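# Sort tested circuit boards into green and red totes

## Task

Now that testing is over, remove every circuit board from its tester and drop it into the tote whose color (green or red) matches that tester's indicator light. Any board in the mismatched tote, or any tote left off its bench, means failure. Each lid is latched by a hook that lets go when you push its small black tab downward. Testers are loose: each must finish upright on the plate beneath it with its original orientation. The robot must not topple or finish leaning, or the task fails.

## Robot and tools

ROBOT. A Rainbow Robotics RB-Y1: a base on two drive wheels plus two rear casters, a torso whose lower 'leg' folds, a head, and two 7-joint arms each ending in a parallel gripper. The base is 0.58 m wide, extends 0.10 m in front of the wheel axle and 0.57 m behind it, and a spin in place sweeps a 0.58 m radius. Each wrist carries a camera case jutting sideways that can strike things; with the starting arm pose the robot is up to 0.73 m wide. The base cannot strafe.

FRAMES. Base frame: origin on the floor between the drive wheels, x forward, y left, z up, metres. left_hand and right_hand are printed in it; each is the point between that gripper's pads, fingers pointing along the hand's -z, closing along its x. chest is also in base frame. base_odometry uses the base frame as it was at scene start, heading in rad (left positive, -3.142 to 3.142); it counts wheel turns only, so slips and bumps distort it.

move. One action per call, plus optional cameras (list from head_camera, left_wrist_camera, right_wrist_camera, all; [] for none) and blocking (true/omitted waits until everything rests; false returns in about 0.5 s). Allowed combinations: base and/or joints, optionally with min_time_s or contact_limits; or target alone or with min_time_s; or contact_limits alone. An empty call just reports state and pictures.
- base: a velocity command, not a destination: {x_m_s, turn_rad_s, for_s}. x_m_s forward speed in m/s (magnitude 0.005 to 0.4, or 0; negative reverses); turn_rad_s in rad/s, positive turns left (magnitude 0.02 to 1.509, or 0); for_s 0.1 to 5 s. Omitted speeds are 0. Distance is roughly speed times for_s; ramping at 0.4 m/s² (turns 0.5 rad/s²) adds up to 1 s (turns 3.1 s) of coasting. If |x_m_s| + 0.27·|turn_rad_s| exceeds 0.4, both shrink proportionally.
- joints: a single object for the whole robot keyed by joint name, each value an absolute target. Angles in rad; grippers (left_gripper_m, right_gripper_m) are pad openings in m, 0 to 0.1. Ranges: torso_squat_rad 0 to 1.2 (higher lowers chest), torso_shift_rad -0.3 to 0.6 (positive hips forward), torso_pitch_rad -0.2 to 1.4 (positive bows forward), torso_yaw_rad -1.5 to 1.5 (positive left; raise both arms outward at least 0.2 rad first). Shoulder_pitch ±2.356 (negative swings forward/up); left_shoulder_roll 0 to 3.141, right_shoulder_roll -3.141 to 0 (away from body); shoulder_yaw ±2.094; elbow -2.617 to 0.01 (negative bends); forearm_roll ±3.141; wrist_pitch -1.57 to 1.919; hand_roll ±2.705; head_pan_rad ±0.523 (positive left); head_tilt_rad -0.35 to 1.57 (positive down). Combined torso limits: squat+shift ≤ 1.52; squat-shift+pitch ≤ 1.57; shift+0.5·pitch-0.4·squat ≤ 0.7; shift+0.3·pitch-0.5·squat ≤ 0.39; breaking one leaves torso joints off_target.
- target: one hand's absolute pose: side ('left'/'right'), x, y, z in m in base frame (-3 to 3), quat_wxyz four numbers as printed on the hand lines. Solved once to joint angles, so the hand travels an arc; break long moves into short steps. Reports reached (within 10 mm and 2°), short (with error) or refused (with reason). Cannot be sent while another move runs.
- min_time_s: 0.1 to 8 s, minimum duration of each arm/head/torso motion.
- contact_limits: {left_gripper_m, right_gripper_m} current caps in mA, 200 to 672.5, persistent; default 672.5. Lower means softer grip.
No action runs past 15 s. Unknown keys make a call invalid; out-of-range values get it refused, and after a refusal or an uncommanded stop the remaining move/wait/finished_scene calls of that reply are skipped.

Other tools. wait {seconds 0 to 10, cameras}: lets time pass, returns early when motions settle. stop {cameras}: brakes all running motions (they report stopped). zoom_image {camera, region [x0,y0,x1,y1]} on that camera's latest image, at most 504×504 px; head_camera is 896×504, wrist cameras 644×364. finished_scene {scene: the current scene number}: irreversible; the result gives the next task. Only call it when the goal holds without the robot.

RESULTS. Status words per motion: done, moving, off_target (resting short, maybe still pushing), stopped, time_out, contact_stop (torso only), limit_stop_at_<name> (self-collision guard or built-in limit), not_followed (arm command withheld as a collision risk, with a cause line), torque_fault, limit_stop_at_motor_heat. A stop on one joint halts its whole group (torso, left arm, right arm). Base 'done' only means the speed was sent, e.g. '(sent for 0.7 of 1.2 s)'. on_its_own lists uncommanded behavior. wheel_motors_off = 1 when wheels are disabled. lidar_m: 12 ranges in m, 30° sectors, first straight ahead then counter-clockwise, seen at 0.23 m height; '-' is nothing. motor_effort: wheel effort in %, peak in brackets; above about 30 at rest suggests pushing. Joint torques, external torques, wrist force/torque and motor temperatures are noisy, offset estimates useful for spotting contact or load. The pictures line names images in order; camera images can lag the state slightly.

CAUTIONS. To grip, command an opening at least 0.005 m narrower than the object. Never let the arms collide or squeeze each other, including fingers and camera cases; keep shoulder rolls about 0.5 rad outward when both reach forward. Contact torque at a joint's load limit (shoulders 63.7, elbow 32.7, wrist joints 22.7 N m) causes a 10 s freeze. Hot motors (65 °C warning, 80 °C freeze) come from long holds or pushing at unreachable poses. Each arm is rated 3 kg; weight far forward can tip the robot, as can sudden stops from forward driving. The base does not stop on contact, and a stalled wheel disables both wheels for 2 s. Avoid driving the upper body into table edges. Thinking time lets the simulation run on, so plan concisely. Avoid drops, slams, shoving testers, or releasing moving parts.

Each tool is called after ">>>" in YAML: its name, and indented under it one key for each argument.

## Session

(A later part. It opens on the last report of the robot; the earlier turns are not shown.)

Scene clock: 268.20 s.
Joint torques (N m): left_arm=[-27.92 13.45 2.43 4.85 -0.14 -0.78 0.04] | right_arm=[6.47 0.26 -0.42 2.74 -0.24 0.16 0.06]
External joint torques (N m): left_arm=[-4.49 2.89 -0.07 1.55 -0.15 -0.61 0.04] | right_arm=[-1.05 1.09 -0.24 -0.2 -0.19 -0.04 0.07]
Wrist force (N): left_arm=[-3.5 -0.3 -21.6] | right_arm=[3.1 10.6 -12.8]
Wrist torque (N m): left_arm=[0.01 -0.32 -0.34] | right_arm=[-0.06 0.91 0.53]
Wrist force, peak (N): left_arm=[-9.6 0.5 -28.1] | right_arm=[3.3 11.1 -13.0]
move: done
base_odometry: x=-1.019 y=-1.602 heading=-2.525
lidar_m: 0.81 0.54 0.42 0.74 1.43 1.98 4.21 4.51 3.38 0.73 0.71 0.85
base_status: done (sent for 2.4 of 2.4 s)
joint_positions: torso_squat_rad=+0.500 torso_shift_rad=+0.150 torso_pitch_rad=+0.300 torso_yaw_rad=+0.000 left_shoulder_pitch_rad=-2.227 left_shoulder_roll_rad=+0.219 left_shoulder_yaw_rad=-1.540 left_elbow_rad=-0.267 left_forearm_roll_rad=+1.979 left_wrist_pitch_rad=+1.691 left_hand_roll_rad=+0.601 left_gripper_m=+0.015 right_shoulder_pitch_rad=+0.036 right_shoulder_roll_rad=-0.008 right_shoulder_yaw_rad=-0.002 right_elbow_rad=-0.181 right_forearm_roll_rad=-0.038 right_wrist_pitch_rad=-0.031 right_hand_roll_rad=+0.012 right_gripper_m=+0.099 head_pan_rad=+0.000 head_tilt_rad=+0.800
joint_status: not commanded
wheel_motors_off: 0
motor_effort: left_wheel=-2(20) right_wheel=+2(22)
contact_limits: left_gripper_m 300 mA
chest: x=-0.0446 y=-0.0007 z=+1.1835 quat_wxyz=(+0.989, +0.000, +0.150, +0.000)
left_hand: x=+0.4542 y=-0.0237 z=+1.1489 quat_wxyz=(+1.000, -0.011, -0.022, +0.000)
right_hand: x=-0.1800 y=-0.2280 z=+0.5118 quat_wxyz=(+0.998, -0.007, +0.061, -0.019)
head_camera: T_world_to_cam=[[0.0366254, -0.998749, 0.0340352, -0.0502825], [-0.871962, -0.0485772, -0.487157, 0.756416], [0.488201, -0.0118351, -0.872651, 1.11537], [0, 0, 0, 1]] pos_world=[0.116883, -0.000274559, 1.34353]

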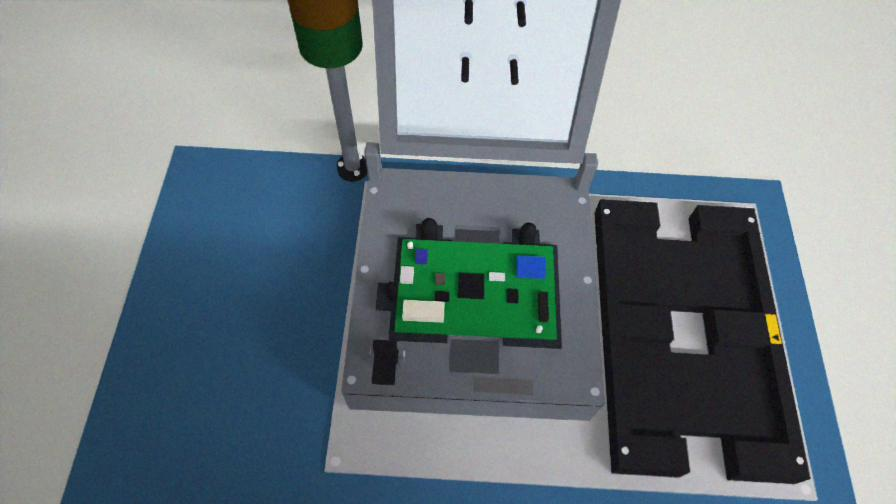

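>>> move:
  joints: {"left_gripper_m":0.05}
  cameras: ["head_camera"]

>>> move:
  target: {"side":"left","x":0.43,"y":-0.024,"z":1.22,"quat_wxyz":[1,0,0,0]}
  min_time_s: 1.5
  cameras: []

>>> move:
  target: {"side":"left","x":0.3,"y":0.2,"z":1.16,"quat_wxyz":[1,0,0,0]}
  cameras: ["head_camera"]

>>> move:
  base: {"x_m_s":-0.05,"for_s":1.8}
  joints: {"left_gripper_m":0.1}
  cameras: ["head_camera"]

>>> move:
  target: {"side":"left","x":0.409,"y":-0.02,"z":1.06,"quat_wxyz":[1,0,0,0]}
  cameras: []

>>> move:
  target: {"side":"left","x":0.409,"y":-0.02,"z":1.0,"quat_wxyz":[1,0,0,0]}
  cameras: ["left_wrist_camera","head_camera"]

Scene clock: 282.47 s.
Joint torques (N m): left_arm=[-22.92 11.37 2.37 4.12 0.14 -0.38 0] | right_arm=[6.65 0.06 -0.55 2.64 -0.29 0.08 -0.02]
External joint torques (N m): left_arm=[0.5 0.81 -0.13 0.82 0.14 -0.2 0] | right_arm=[-0.86 0.89 -0.37 -0.3 -0.25 -0.11 -0.02]
Wrist force (N): left_arm=[-2.0 -0.6 -9.7] | right_arm=[3.1 11.0 -12.8]
Wrist torque (N m): left_arm=[0.03 -0.42 -0.20] | right_arm=[-0.09 0.91 0.55]
Wrist force, peak (N): left_arm=[-3.5 0.3 -23.6] | right_arm=[3.4 11.1 -12.9]
move: done
base_odometry: x=-1.019 y=-1.602 heading=-2.525
lidar_m: 0.81 0.54 0.42 0.73 1.42 1.99 4.21 4.51 3.37 0.73 0.72 0.85
base_status: not commanded
joint_positions: torso_squat_rad=+0.500 torso_shift_rad=+0.150 torso_pitch_rad=+0.300 torso_yaw_rad=+0.000 left_shoulder_pitch_rad=-2.228 left_shoulder_roll_rad=+0.219 left_shoulder_yaw_rad=-1.540 left_elbow_rad=-0.267 left_forearm_roll_rad=+1.979 left_wrist_pitch_rad=+1.691 left_hand_roll_rad=+0.601 left_gripper_m=+0.050 right_shoulder_pitch_rad=+0.036 right_shoulder_roll_rad=-0.008 right_shoulder_yaw_rad=-0.002 right_elbow_rad=-0.181 right_forearm_roll_rad=-0.038 right_wrist_pitch_rad=-0.031 right_hand_roll_rad=+0.012 right_gripper_m=+0.099 head_pan_rad=+0.000 head_tilt_rad=+0.800
joint_status: all done
wheel_motors_off: 0
motor_effort: left_wheel=-3(5) right_wheel=+1(3)
contact_limits: left_gripper_m 300 mA
chest: x=-0.0447 y=-0.0007 z=+1.1835 quat_wxyz=(+0.989, +0.000, +0.149, +0.000)
left_hand: x=+0.4542 y=-0.0237 z=+1.1498 quat_wxyz=(+1.000, -0.012, -0.023, +0.000)
right_hand: x=-0.1800 y=-0.2280 z=+0.5118 quat_wxyz=(+0.998, -0.007, +0.061, -0.019)
head_camera: T_world_to_cam=[[0.0366128, -0.998749, 0.0340452, -0.0502906], [-0.871811, -0.0485748, -0.487428, 0.756638], [0.488473, -0.0118349, -0.872499, 1.11532], [0, 0, 0, 1]] pos_world=[0.116683, -0.000274567, 1.34363]

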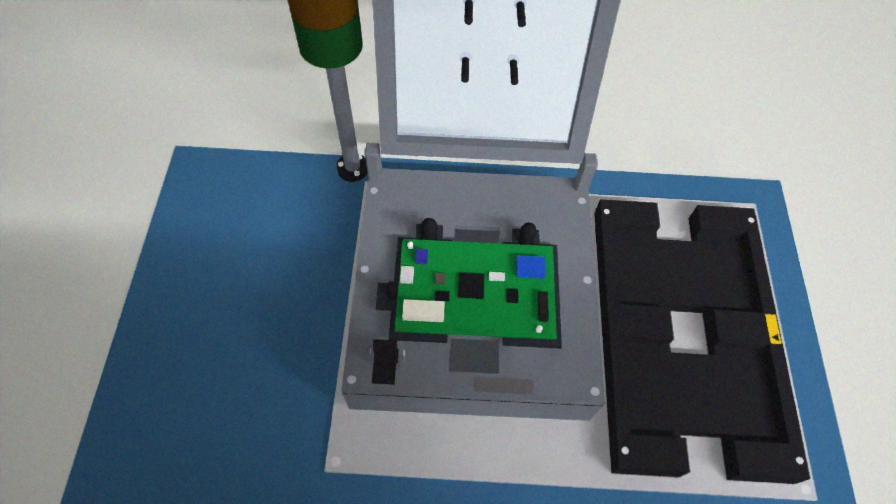

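Scene clock: 284.30 s.
Joint torques (N m): left_arm=[-21.4 11.43 3.73 3.6 0.14 0.28 0.42] | right_arm=[6.86 0.14 -0.44 2.77 -0.3 0.14 -0.02]
External joint torques (N m): left_arm=[0.86 0.55 1.3 0.7 0.13 0.44 0.43] | right_arm=[-0.65 0.96 -0.25 -0.17 -0.26 -0.05 -0.01]
Wrist force (N): left_arm=[-2.2 -0.7 -9.6] | right_arm=[3.0 10.5 -12.6]
Wrist torque (N m): left_arm=[0.04 -0.45 -0.21] | right_arm=[-0.04 0.88 0.53]
Wrist force, peak (N): left_arm=[-2.3 -0.5 -10.0] | right_arm=[2.9 10.8 -13.4]
move: short
base_odometry: x=-1.019 y=-1.602 heading=-2.525
lidar_m: 0.81 0.54 0.42 0.74 1.43 1.98 4.21 4.52 3.37 0.72 0.72 0.85
base_status: not commanded
joint_positions: torso_squat_rad=+0.500 torso_shift_rad=+0.150 torso_pitch_rad=+0.300 torso_yaw_rad=+0.000 left_shoulder_pitch_rad=-2.356 left_shoulder_roll_rad=+0.257 left_shoulder_yaw_rad=-1.469 left_elbow_rad=-0.267 left_forearm_roll_rad=+1.965 left_wrist_pitch_rad=+1.834 left_hand_roll_rad=+0.629 left_gripper_m=+0.050 right_shoulder_pitch_rad=+0.036 right_shoulder_roll_rad=-0.008 right_shoulder_yaw_rad=-0.002 right_elbow_rad=-0.181 right_forearm_roll_rad=-0.038 right_wrist_pitch_rad=-0.031 right_hand_roll_rad=+0.012 right_gripper_m=+0.099 head_pan_rad=+0.000 head_tilt_rad=+0.800
joint_status: all done
wheel_motors_off: 0
motor_effort: left_wheel=-3(5) right_wheel=+2(3)
contact_limits: left_gripper_m 300 mA
chest: x=-0.0447 y=-0.0007 z=+1.1835 quat_wxyz=(+0.989, +0.000, +0.149, +0.000)
left_hand: x=+0.4294 y=-0.0238 z=+1.2196 quat_wxyz=(+1.000, -0.011, -0.021, +0.000)
left_hand_status: short (checked arc, as near as the solve gets, planned for 1.5 s): 1 mm and 2.8 deg off. The place is met; only the turn is off.
right_hand: x=-0.1800 y=-0.2280 z=+0.5118 quat_wxyz=(+0.998, -0.007, +0.061, -0.019)

Scene clock: 286.67 s.
Joint torques (N m): left_arm=[-12.98 1.6 8.06 3.92 0.2 -0.23 0] | right_arm=[6.91 0.22 -0.39 2.68 -0.32 0.07 -0.05]
External joint torques (N m): left_arm=[1.34 0.01 -0.79 -0.36 0.15 -0.18 0] | right_arm=[-0.6 1.04 -0.2 -0.26 -0.28 -0.12 -0.04]
Wrist force (N): left_arm=[-1.9 -0.8 -9.8] | right_arm=[2.9 10.9 -13.0]
Wrist torque (N m): left_arm=[0.06 -0.40 -0.20] | right_arm=[-0.08 0.89 0.53]
Wrist force, peak (N): left_arm=[-2.5 0.0 -10.9] | right_arm=[3.0 11.1 -13.1]
move: done
base_odometry: x=-1.019 y=-1.602 heading=-2.525
lidar_m: 0.81 0.53 0.42 0.74 1.43 1.99 4.20 4.52 3.38 0.72 0.72 0.85
base_status: not commanded
joint_positions: torso_squat_rad=+0.500 torso_shift_rad=+0.150 torso_pitch_rad=+0.300 torso_yaw_rad=+0.000 left_shoulder_pitch_rad=-2.320 left_shoulder_roll_rad=+1.443 left_shoulder_yaw_rad=-1.667 left_elbow_rad=-1.959 left_forearm_roll_rad=+2.080 left_wrist_pitch_rad=+1.503 left_hand_roll_rad=+1.000 left_gripper_m=+0.050 right_shoulder_pitch_rad=+0.036 right_shoulder_roll_rad=-0.008 right_shoulder_yaw_rad=-0.002 right_elbow_rad=-0.181 right_forearm_roll_rad=-0.038 right_wrist_pitch_rad=-0.031 right_hand_roll_rad=+0.012 right_gripper_m=+0.099 head_pan_rad=+0.000 head_tilt_rad=+0.800
joint_status: all done
wheel_motors_off: 0
motor_effort: left_wheel=-2(5) right_wheel=+1(4)
contact_limits: left_gripper_m 300 mA
chest: x=-0.0448 y=-0.0006 z=+1.1835 quat_wxyz=(+0.989, +0.000, +0.149, +0.000)
left_hand: x=+0.2998 y=+0.1994 z=+1.1605 quat_wxyz=(+1.000, +0.000, +0.003, -0.001)
left_hand_status: reached (checked arc, planned for 2.0 s): 1 mm and 0.4 deg off.
right_hand: x=-0.1799 y=-0.2280 z=+0.5118 quat_wxyz=(+0.998, -0.007, +0.061, -0.019)
head_camera: T_world_to_cam=[[0.036696, -0.998745, 0.0340986, -0.0503681], [-0.871741, -0.0486751, -0.487544, 0.756698], [0.488592, -0.0118342, -0.872432, 1.11527], [0, 0, 0, 1]] pos_world=[0.116583, -0.000274201, 1.34363]

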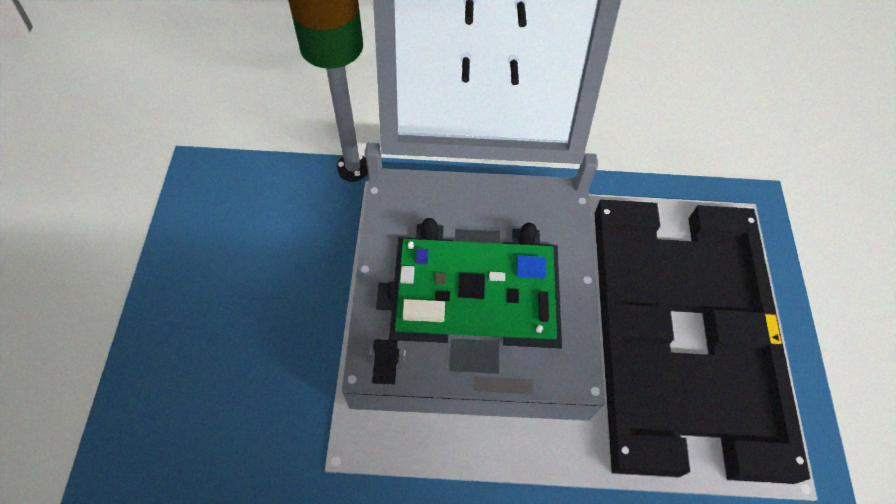

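Scene clock: 289.17 s.
Joint torques (N m): left_arm=[-13.03 1.67 8.23 3.82 0.23 -0.27 0.1] | right_arm=[6.7 -0.03 -0.56 2.58 -0.31 0.13 -0.01]
External joint torques (N m): left_arm=[1.29 0.08 -0.62 -0.46 0.19 -0.22 0.1] | right_arm=[-0.81 0.8 -0.37 -0.36 -0.26 -0.06 -0.01]
Wrist force (N): left_arm=[-1.8 -0.7 -9.9] | right_arm=[3.0 10.9 -13.0]
Wrist torque (N m): left_arm=[0.04 -0.40 -0.20] | right_arm=[-0.08 0.87 0.52]
Wrist force, peak (N): left_arm=[-1.5 -0.8 -10.0] | right_arm=[3.3 11.1 -12.9]
move: done
base_odometry: x=-0.946 y=-1.550 heading=-2.525
lidar_m: 0.90 0.54 0.47 1.01 1.43 1.99 4.12 4.51 3.37 1.12 0.72 0.93
base_status: done (sent for 1.8 of 1.8 s)
joint_positions: torso_squat_rad=+0.500 torso_shift_rad=+0.150 torso_pitch_rad=+0.300 torso_yaw_rad=+0.000 left_shoulder_pitch_rad=-2.320 left_shoulder_roll_rad=+1.443 left_shoulder_yaw_rad=-1.667 left_elbow_rad=-1.959 left_forearm_roll_rad=+2.080 left_wrist_pitch_rad=+1.503 left_hand_roll_rad=+1.000 left_gripper_m=+0.100 right_shoulder_pitch_rad=+0.036 right_shoulder_roll_rad=-0.008 right_shoulder_yaw_rad=-0.002 right_elbow_rad=-0.181 right_forearm_roll_rad=-0.038 right_wrist_pitch_rad=-0.031 right_hand_roll_rad=+0.012 right_gripper_m=+0.099 head_pan_rad=+0.000 head_tilt_rad=+0.800
joint_status: all done
wheel_motors_off: 0
motor_effort: left_wheel=+4(22) right_wheel=-1(19)
contact_limits: left_gripper_m 300 mA
chest: x=-0.0448 y=-0.0006 z=+1.1835 quat_wxyz=(+0.989, +0.000, +0.149, +0.000)
left_hand: x=+0.2998 y=+0.1994 z=+1.1605 quat_wxyz=(+1.000, +0.000, +0.003, -0.001)
right_hand: x=-0.1800 y=-0.2280 z=+0.5118 quat_wxyz=(+0.998, -0.007, +0.061, -0.019)
head_camera: T_world_to_cam=[[0.036697, -0.998744, 0.0340992, -0.0503689], [-0.87174, -0.0486762, -0.487544, 0.756698], [0.488592, -0.0118342, -0.872432, 1.11527], [0, 0, 0, 1]] pos_world=[0.116583, -0.000274197, 1.34363]

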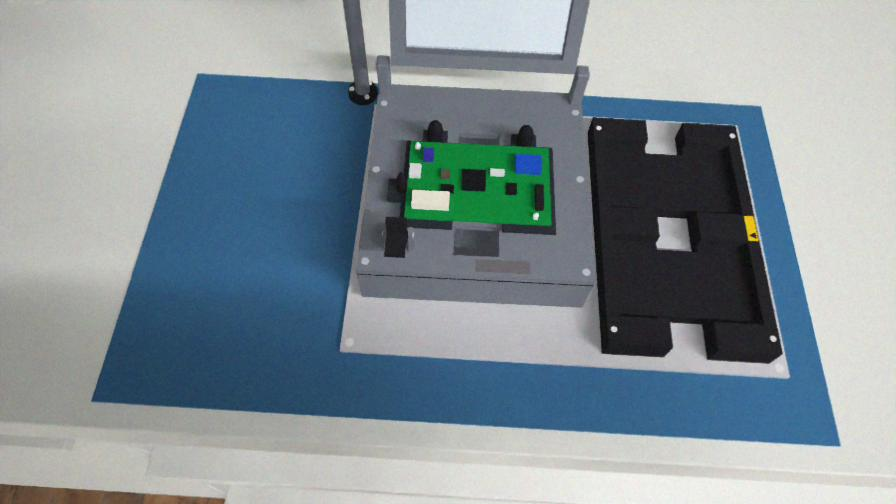

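Scene clock: 290.80 s.
Joint torques (N m): left_arm=[-21.04 9.13 7.06 4.68 0.18 -0.21 -0.01] | right_arm=[6.79 0.07 -0.5 2.66 -0.26 0.1 0]
External joint torques (N m): left_arm=[1.52 -0.05 -0.57 0.66 0.15 -0.14 -0.01] | right_arm=[-0.72 0.9 -0.31 -0.28 -0.22 -0.09 0.01]
Wrist force (N): left_arm=[-1.6 -0.7 -9.4] | right_arm=[2.8 11.0 -12.8]
Wrist torque (N m): left_arm=[0.01 -0.40 -0.20] | right_arm=[-0.10 0.86 0.53]
Wrist force, peak (N): left_arm=[-1.6 -0.5 -10.6] | right_arm=[3.3 11.3 -13.1]
move: done
base_odometry: x=-0.946 y=-1.550 heading=-2.525
lidar_m: 0.91 0.55 0.46 1.01 1.43 2.00 4.12 4.51 3.37 1.13 0.71 0.93
base_status: not commanded
joint_positions: torso_squat_rad=+0.500 torso_shift_rad=+0.150 torso_pitch_rad=+0.300 torso_yaw_rad=+0.000 left_shoulder_pitch_rad=-2.141 left_shoulder_roll_rad=+0.499 left_shoulder_yaw_rad=-1.672 left_elbow_rad=-1.055 left_forearm_roll_rad=+2.026 left_wrist_pitch_rad=+1.371 left_hand_roll_rad=+0.996 left_gripper_m=+0.100 right_shoulder_pitch_rad=+0.036 right_shoulder_roll_rad=-0.008 right_shoulder_yaw_rad=-0.002 right_elbow_rad=-0.181 right_forearm_roll_rad=-0.038 right_wrist_pitch_rad=-0.031 right_hand_roll_rad=+0.012 right_gripper_m=+0.099 head_pan_rad=+0.000 head_tilt_rad=+0.800
joint_status: all done
wheel_motors_off: 0
motor_effort: left_wheel=+4(5) right_wheel=-2(5)
contact_limits: left_gripper_m 300 mA
chest: x=-0.0448 y=-0.0007 z=+1.1835 quat_wxyz=(+0.989, +0.000, +0.149, +0.000)
left_hand: x=+0.4081 y=-0.0202 z=+1.0601 quat_wxyz=(+1.000, -0.002, -0.002, +0.000)
left_hand_status: reached (checked arc, planned for 1.3 s): 1 mm and 0.4 deg off.
right_hand: x=-0.1800 y=-0.2280 z=+0.5117 quat_wxyz=(+0.998, -0.007, +0.061, -0.019)

Scene clock: 291.80 s.
Joint torques (N m): left_arm=[-21.74 8.47 7.43 4.18 0.27 0.02 0.19] | right_arm=[6.58 -0.07 -0.31 2.81 -0.21 0.05 -0.02]
External joint torques (N m): left_arm=[1.06 -0.34 -0.13 0.53 0.24 0.08 0.19] | right_arm=[-0.93 0.76 -0.12 -0.13 -0.16 -0.14 -0.02]
Wrist force (N): left_arm=[-1.5 -0.4 -9.8] | right_arm=[3.0 10.8 -12.7]
Wrist torque (N m): left_arm=[0.02 -0.40 -0.21] | right_arm=[-0.08 0.89 0.51]
Wrist force, peak (N): left_arm=[-1.6 -1.1 -11.1] | right_arm=[2.7 11.3 -12.9]
move: done
base_odometry: x=-0.946 y=-1.550 heading=-2.525
lidar_m: 0.91 0.55 0.46 1.01 1.43 1.99 4.12 4.51 3.38 1.12 0.71 0.94
base_status: not commanded
joint_positions: torso_squat_rad=+0.500 torso_shift_rad=+0.150 torso_pitch_rad=+0.300 torso_yaw_rad=+0.000 left_shoulder_pitch_rad=-2.042 left_shoulder_roll_rad=+0.447 left_shoulder_yaw_rad=-1.718 left_elbow_rad=-1.043 left_forearm_roll_rad=+1.975 left_wrist_pitch_rad=+1.269 left_hand_roll_rad=+1.002 left_gripper_m=+0.100 right_shoulder_pitch_rad=+0.036 right_shoulder_roll_rad=-0.008 right_shoulder_yaw_rad=-0.002 right_elbow_rad=-0.181 right_forearm_roll_rad=-0.038 right_wrist_pitch_rad=-0.031 right_hand_roll_rad=+0.012 right_gripper_m=+0.099 head_pan_rad=+0.000 head_tilt_rad=+0.800
joint_status: all done
wheel_motors_off: 0
motor_effort: left_wheel=+4(5) right_wheel=-4(4)
contact_limits: left_gripper_m 300 mA
chest: x=-0.0448 y=-0.0007 z=+1.1835 quat_wxyz=(+0.989, +0.000, +0.149, +0.000)
left_hand: x=+0.4087 y=-0.0197 z=+1.0001 quat_wxyz=(+1.000, +0.000, -0.001, +0.000)
left_hand_status: reached (checked arc, planned for 0.4 s): 0 mm and 0.1 deg off.
right_hand: x=-0.1800 y=-0.2280 z=+0.5118 quat_wxyz=(+0.998, -0.007, +0.061, -0.019)
pictures: head_camera, left_wrist_camera
head_camera: T_world_to_cam=[[0.0366112, -0.998749, 0.0340474, -0.0503932], [-0.871787, -0.048575, -0.48747, 0.756686], [0.488515, -0.0118352, -0.872475, 1.11528], [0, 0, 0, 1]] pos_world=[0.116683, -0.000374567, 1.34363]
left_wrist_camera: T_world_to_cam=[[0.999819, 0.0154546, -0.0111319, -0.398552], [0.0189248, -0.872036, 0.489076, -0.479797], [-0.00214894, -0.489198, -0.87217, 0.932528], [0, 0, 0, 1]] pos_world=[0.409564, 0.0439504, 1.04354]

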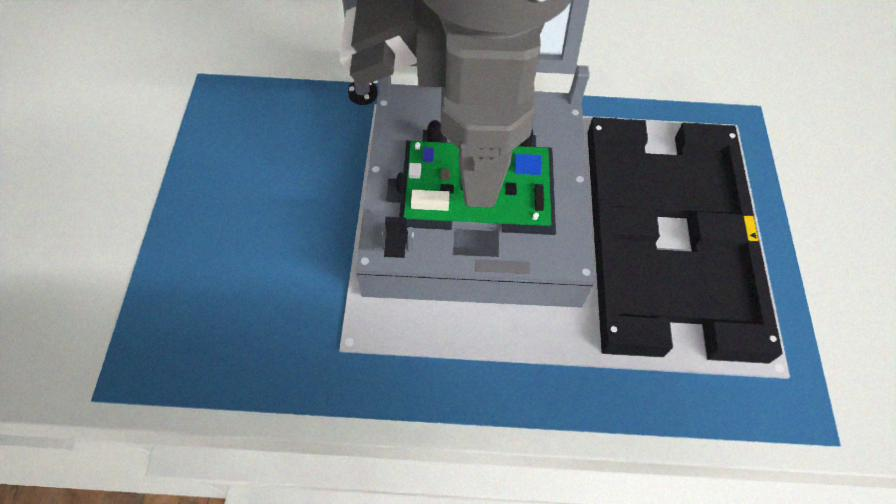

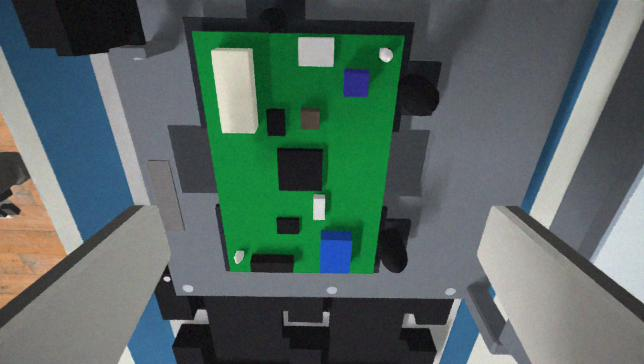

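>>> move:
  target: {"side":"left","x":0.4005,"y":-0.0153,"z":1.0,"quat_wxyz":[1,0,0,0]}
  cameras: ["left_wrist_camera"]

>>> move:
  target: {"side":"left","x":0.4005,"y":-0.0153,"z":0.949,"quat_wxyz":[1,0,0,0]}
  min_time_s: 1
  cameras: ["left_wrist_camera"]

>>> move:
  joints: {"left_gripper_m":0.06}
  cameras: ["left_wrist_camera"]

>>> move:
  contact_limits: {"left_gripper_m":500}
  cameras: []

>>> move:
  target: {"side":"left","x":0.4005,"y":-0.0153,"z":1.08,"quat_wxyz":[1,0,0,0]}
  min_time_s: 2.5
  cameras: ["head_camera","left_wrist_camera"]

Scene clock: 302.27 s.
Joint torques (N m): left_arm=[-21.37 9.01 7.19 3.09 0.19 -0.24 0.26] | right_arm=[6.67 0.14 -0.39 2.7 -0.22 0.11 0]
External joint torques (N m): left_arm=[1.16 0.31 -0.68 -0.49 0.16 -0.19 0.25] | right_arm=[-0.84 0.96 -0.2 -0.24 -0.17 -0.08 0.01]
Wrist force (N): left_arm=[-1.8 -0.7 -9.6] | right_arm=[3.2 10.7 -12.6]
Wrist torque (N m): left_arm=[0.04 -0.42 -0.18] | right_arm=[-0.08 0.91 0.52]
Wrist force, peak (N): left_arm=[-2.6 -0.4 -10.3] | right_arm=[3.2 11.2 -13.0]
move: done
base_odometry: x=-0.946 y=-1.550 heading=-2.525
lidar_m: 0.90 0.54 0.47 1.01 1.43 1.99 4.12 4.51 3.38 1.12 0.72 0.94
base_status: not commanded
joint_positions: torso_squat_rad=+0.500 torso_shift_rad=+0.150 torso_pitch_rad=+0.300 torso_yaw_rad=+0.000 left_shoulder_pitch_rad=-2.048 left_shoulder_roll_rad=+0.481 left_shoulder_yaw_rad=-1.722 left_elbow_rad=-1.116 left_forearm_roll_rad=+1.970 left_wrist_pitch_rad=+1.255 left_hand_roll_rad=+1.038 left_gripper_m=+0.100 right_shoulder_pitch_rad=+0.036 right_shoulder_roll_rad=-0.008 right_shoulder_yaw_rad=-0.002 right_elbow_rad=-0.181 right_forearm_roll_rad=-0.038 right_wrist_pitch_rad=-0.031 right_hand_roll_rad=+0.012 right_gripper_m=+0.099 head_pan_rad=+0.000 head_tilt_rad=+0.800
joint_status: all done
wheel_motors_off: 0
motor_effort: left_wheel=+4(5) right_wheel=-3(4)
contact_limits: left_gripper_m 300 mA
chest: x=-0.0448 y=-0.0007 z=+1.1835 quat_wxyz=(+0.989, +0.000, +0.149, +0.000)
left_hand: x=+0.4003 y=-0.0154 z=+0.9999 quat_wxyz=(+1.000, +0.001, +0.002, +0.000)
left_hand_status: reached (checked arc, planned for 0.3 s): 0 mm and 0.2 deg off.
right_hand: x=-0.1800 y=-0.2280 z=+0.5118 quat_wxyz=(+0.998, -0.007, +0.061, -0.019)
left_wrist_camera: T_world_to_cam=[[0.999757, 0.0149871, -0.0161817, -0.385166], [0.0209723, -0.873094, 0.487101, -0.474676], [-0.00682792, -0.487322, -0.873196, 0.937427], [0, 0, 0, 1]] pos_world=[0.401428, 0.0481651, 1.04354]

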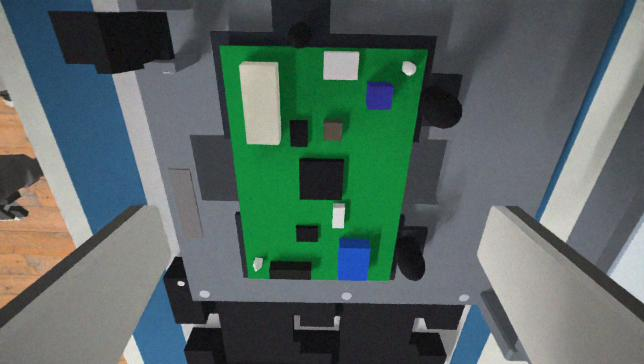

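Scene clock: 303.60 s.
Joint torques (N m): left_arm=[-20.36 6.66 6.4 4.02 0.13 -0.36 0.37] | right_arm=[6.67 -0.07 -0.36 2.57 -0.33 0.06 0.08]
External joint torques (N m): left_arm=[2.24 -1.62 -1.2 0.77 0.1 -0.3 0.37] | right_arm=[-0.84 0.76 -0.18 -0.37 -0.29 -0.13 0.08]
Wrist force (N): left_arm=[-1.4 -0.6 -9.6] | right_arm=[2.9 10.9 -12.7]
Wrist torque (N m): left_arm=[0.04 -0.39 -0.22] | right_arm=[-0.08 0.88 0.52]
Wrist force, peak (N): left_arm=[-1.6 -0.7 -9.9] | right_arm=[3.3 10.9 -13.0]
move: done
base_odometry: x=-0.946 y=-1.550 heading=-2.525
lidar_m: 0.90 0.54 0.46 1.00 1.43 1.99 4.12 4.52 3.37 1.12 0.73 0.94
base_status: not commanded
joint_positions: torso_squat_rad=+0.500 torso_shift_rad=+0.150 torso_pitch_rad=+0.300 torso_yaw_rad=+0.000 left_shoulder_pitch_rad=-1.961 left_shoulder_roll_rad=+0.427 left_shoulder_yaw_rad=-1.763 left_elbow_rad=-1.078 left_forearm_roll_rad=+1.921 left_wrist_pitch_rad=+1.166 left_hand_roll_rad=+1.038 left_gripper_m=+0.100 right_shoulder_pitch_rad=+0.036 right_shoulder_roll_rad=-0.008 right_shoulder_yaw_rad=-0.002 right_elbow_rad=-0.181 right_forearm_roll_rad=-0.038 right_wrist_pitch_rad=-0.031 right_hand_roll_rad=+0.012 right_gripper_m=+0.099 head_pan_rad=+0.000 head_tilt_rad=+0.800
joint_status: all done
wheel_motors_off: 0
motor_effort: left_wheel=+3(5) right_wheel=-3(5)
contact_limits: left_gripper_m 300 mA
chest: x=-0.0448 y=-0.0007 z=+1.1835 quat_wxyz=(+0.989, +0.000, +0.149, +0.000)
left_hand: x=+0.4003 y=-0.0152 z=+0.9494 quat_wxyz=(+1.000, +0.000, -0.001, +0.000)
left_hand_status: reached (checked arc, planned for 1.0 s): 0 mm and 0.1 deg off.
right_hand: x=-0.1800 y=-0.2280 z=+0.5118 quat_wxyz=(+0.998, -0.007, +0.061, -0.019)
left_wrist_camera: T_world_to_cam=[[0.999817, 0.0155889, -0.0110943, -0.390834], [0.0190238, -0.871967, 0.489196, -0.450944], [-0.00204783, -0.489317, -0.872104, 0.890353], [0, 0, 0, 1]] pos_world=[0.401164, 0.0485496, 0.992743]

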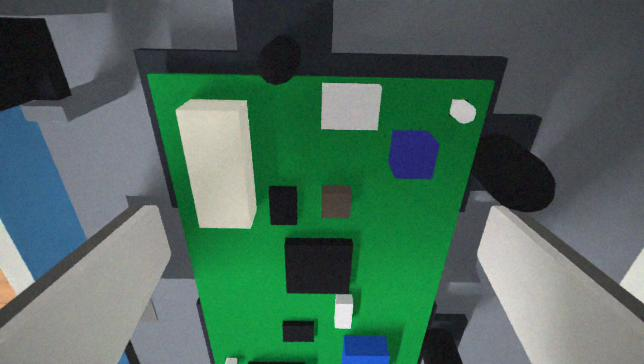

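Scene clock: 304.53 s.
Joint torques (N m): left_arm=[-21.77 8.5 6.69 5.43 -1.23 -1.65 0.33] | right_arm=[6.34 0.04 -0.46 2.6 -0.28 0.13 0]
External joint torques (N m): left_arm=[0.83 0.23 -0.91 2.19 -1.26 -1.59 0.33] | right_arm=[-1.17 0.86 -0.27 -0.33 -0.24 -0.06 0.01]
Wrist force (N): left_arm=[-11.0 1.4 -9.4] | right_arm=[3.0 11.1 -12.6]
Wrist torque (N m): left_arm=[0.05 -0.23 -0.47] | right_arm=[-0.12 0.88 0.53]
Wrist force, peak (N): left_arm=[-13.2 1.4 -10.2] | right_arm=[3.1 10.9 -13.2]
move: off_target
base_odometry: x=-0.946 y=-1.550 heading=-2.525
lidar_m: 0.91 0.54 0.47 1.01 1.43 1.99 4.12 4.52 3.37 1.13 0.72 0.94
base_status: not commanded
joint_positions: torso_squat_rad=+0.500 torso_shift_rad=+0.150 torso_pitch_rad=+0.300 torso_yaw_rad=+0.000 left_shoulder_pitch_rad=-1.960 left_shoulder_roll_rad=+0.426 left_shoulder_yaw_rad=-1.763 left_elbow_rad=-1.078 left_forearm_roll_rad=+1.921 left_wrist_pitch_rad=+1.167 left_hand_roll_rad=+1.038 left_gripper_m=+0.071 right_shoulder_pitch_rad=+0.036 right_shoulder_roll_rad=-0.008 right_shoulder_yaw_rad=-0.002 right_elbow_rad=-0.181 right_forearm_roll_rad=-0.038 right_wrist_pitch_rad=-0.031 right_hand_roll_rad=+0.012 right_gripper_m=+0.099 head_pan_rad=+0.000 head_tilt_rad=+0.800
joint_status: left_gripper_m off_target (ended at +0.071, target +0.060)
wheel_motors_off: 0
motor_effort: left_wheel=+4(4) right_wheel=-4(4)
contact_limits: left_gripper_m 300 mA
chest: x=-0.0449 y=-0.0007 z=+1.1835 quat_wxyz=(+0.989, +0.000, +0.149, +0.000)
left_hand: x=+0.3998 y=-0.0153 z=+0.9492 quat_wxyz=(+1.000, +0.000, +0.000, +0.000)
right_hand: x=-0.1800 y=-0.2280 z=+0.5118 quat_wxyz=(+0.998, -0.007, +0.061, -0.019)
left_wrist_camera: T_world_to_cam=[[0.999816, 0.0149757, -0.0120076, -0.38949], [0.0189351, -0.872088, 0.488983, -0.450808], [-0.00314879, -0.48912, -0.872211, 0.890704], [0, 0, 0, 1]] pos_world=[0.400759, 0.0483502, 0.992642]

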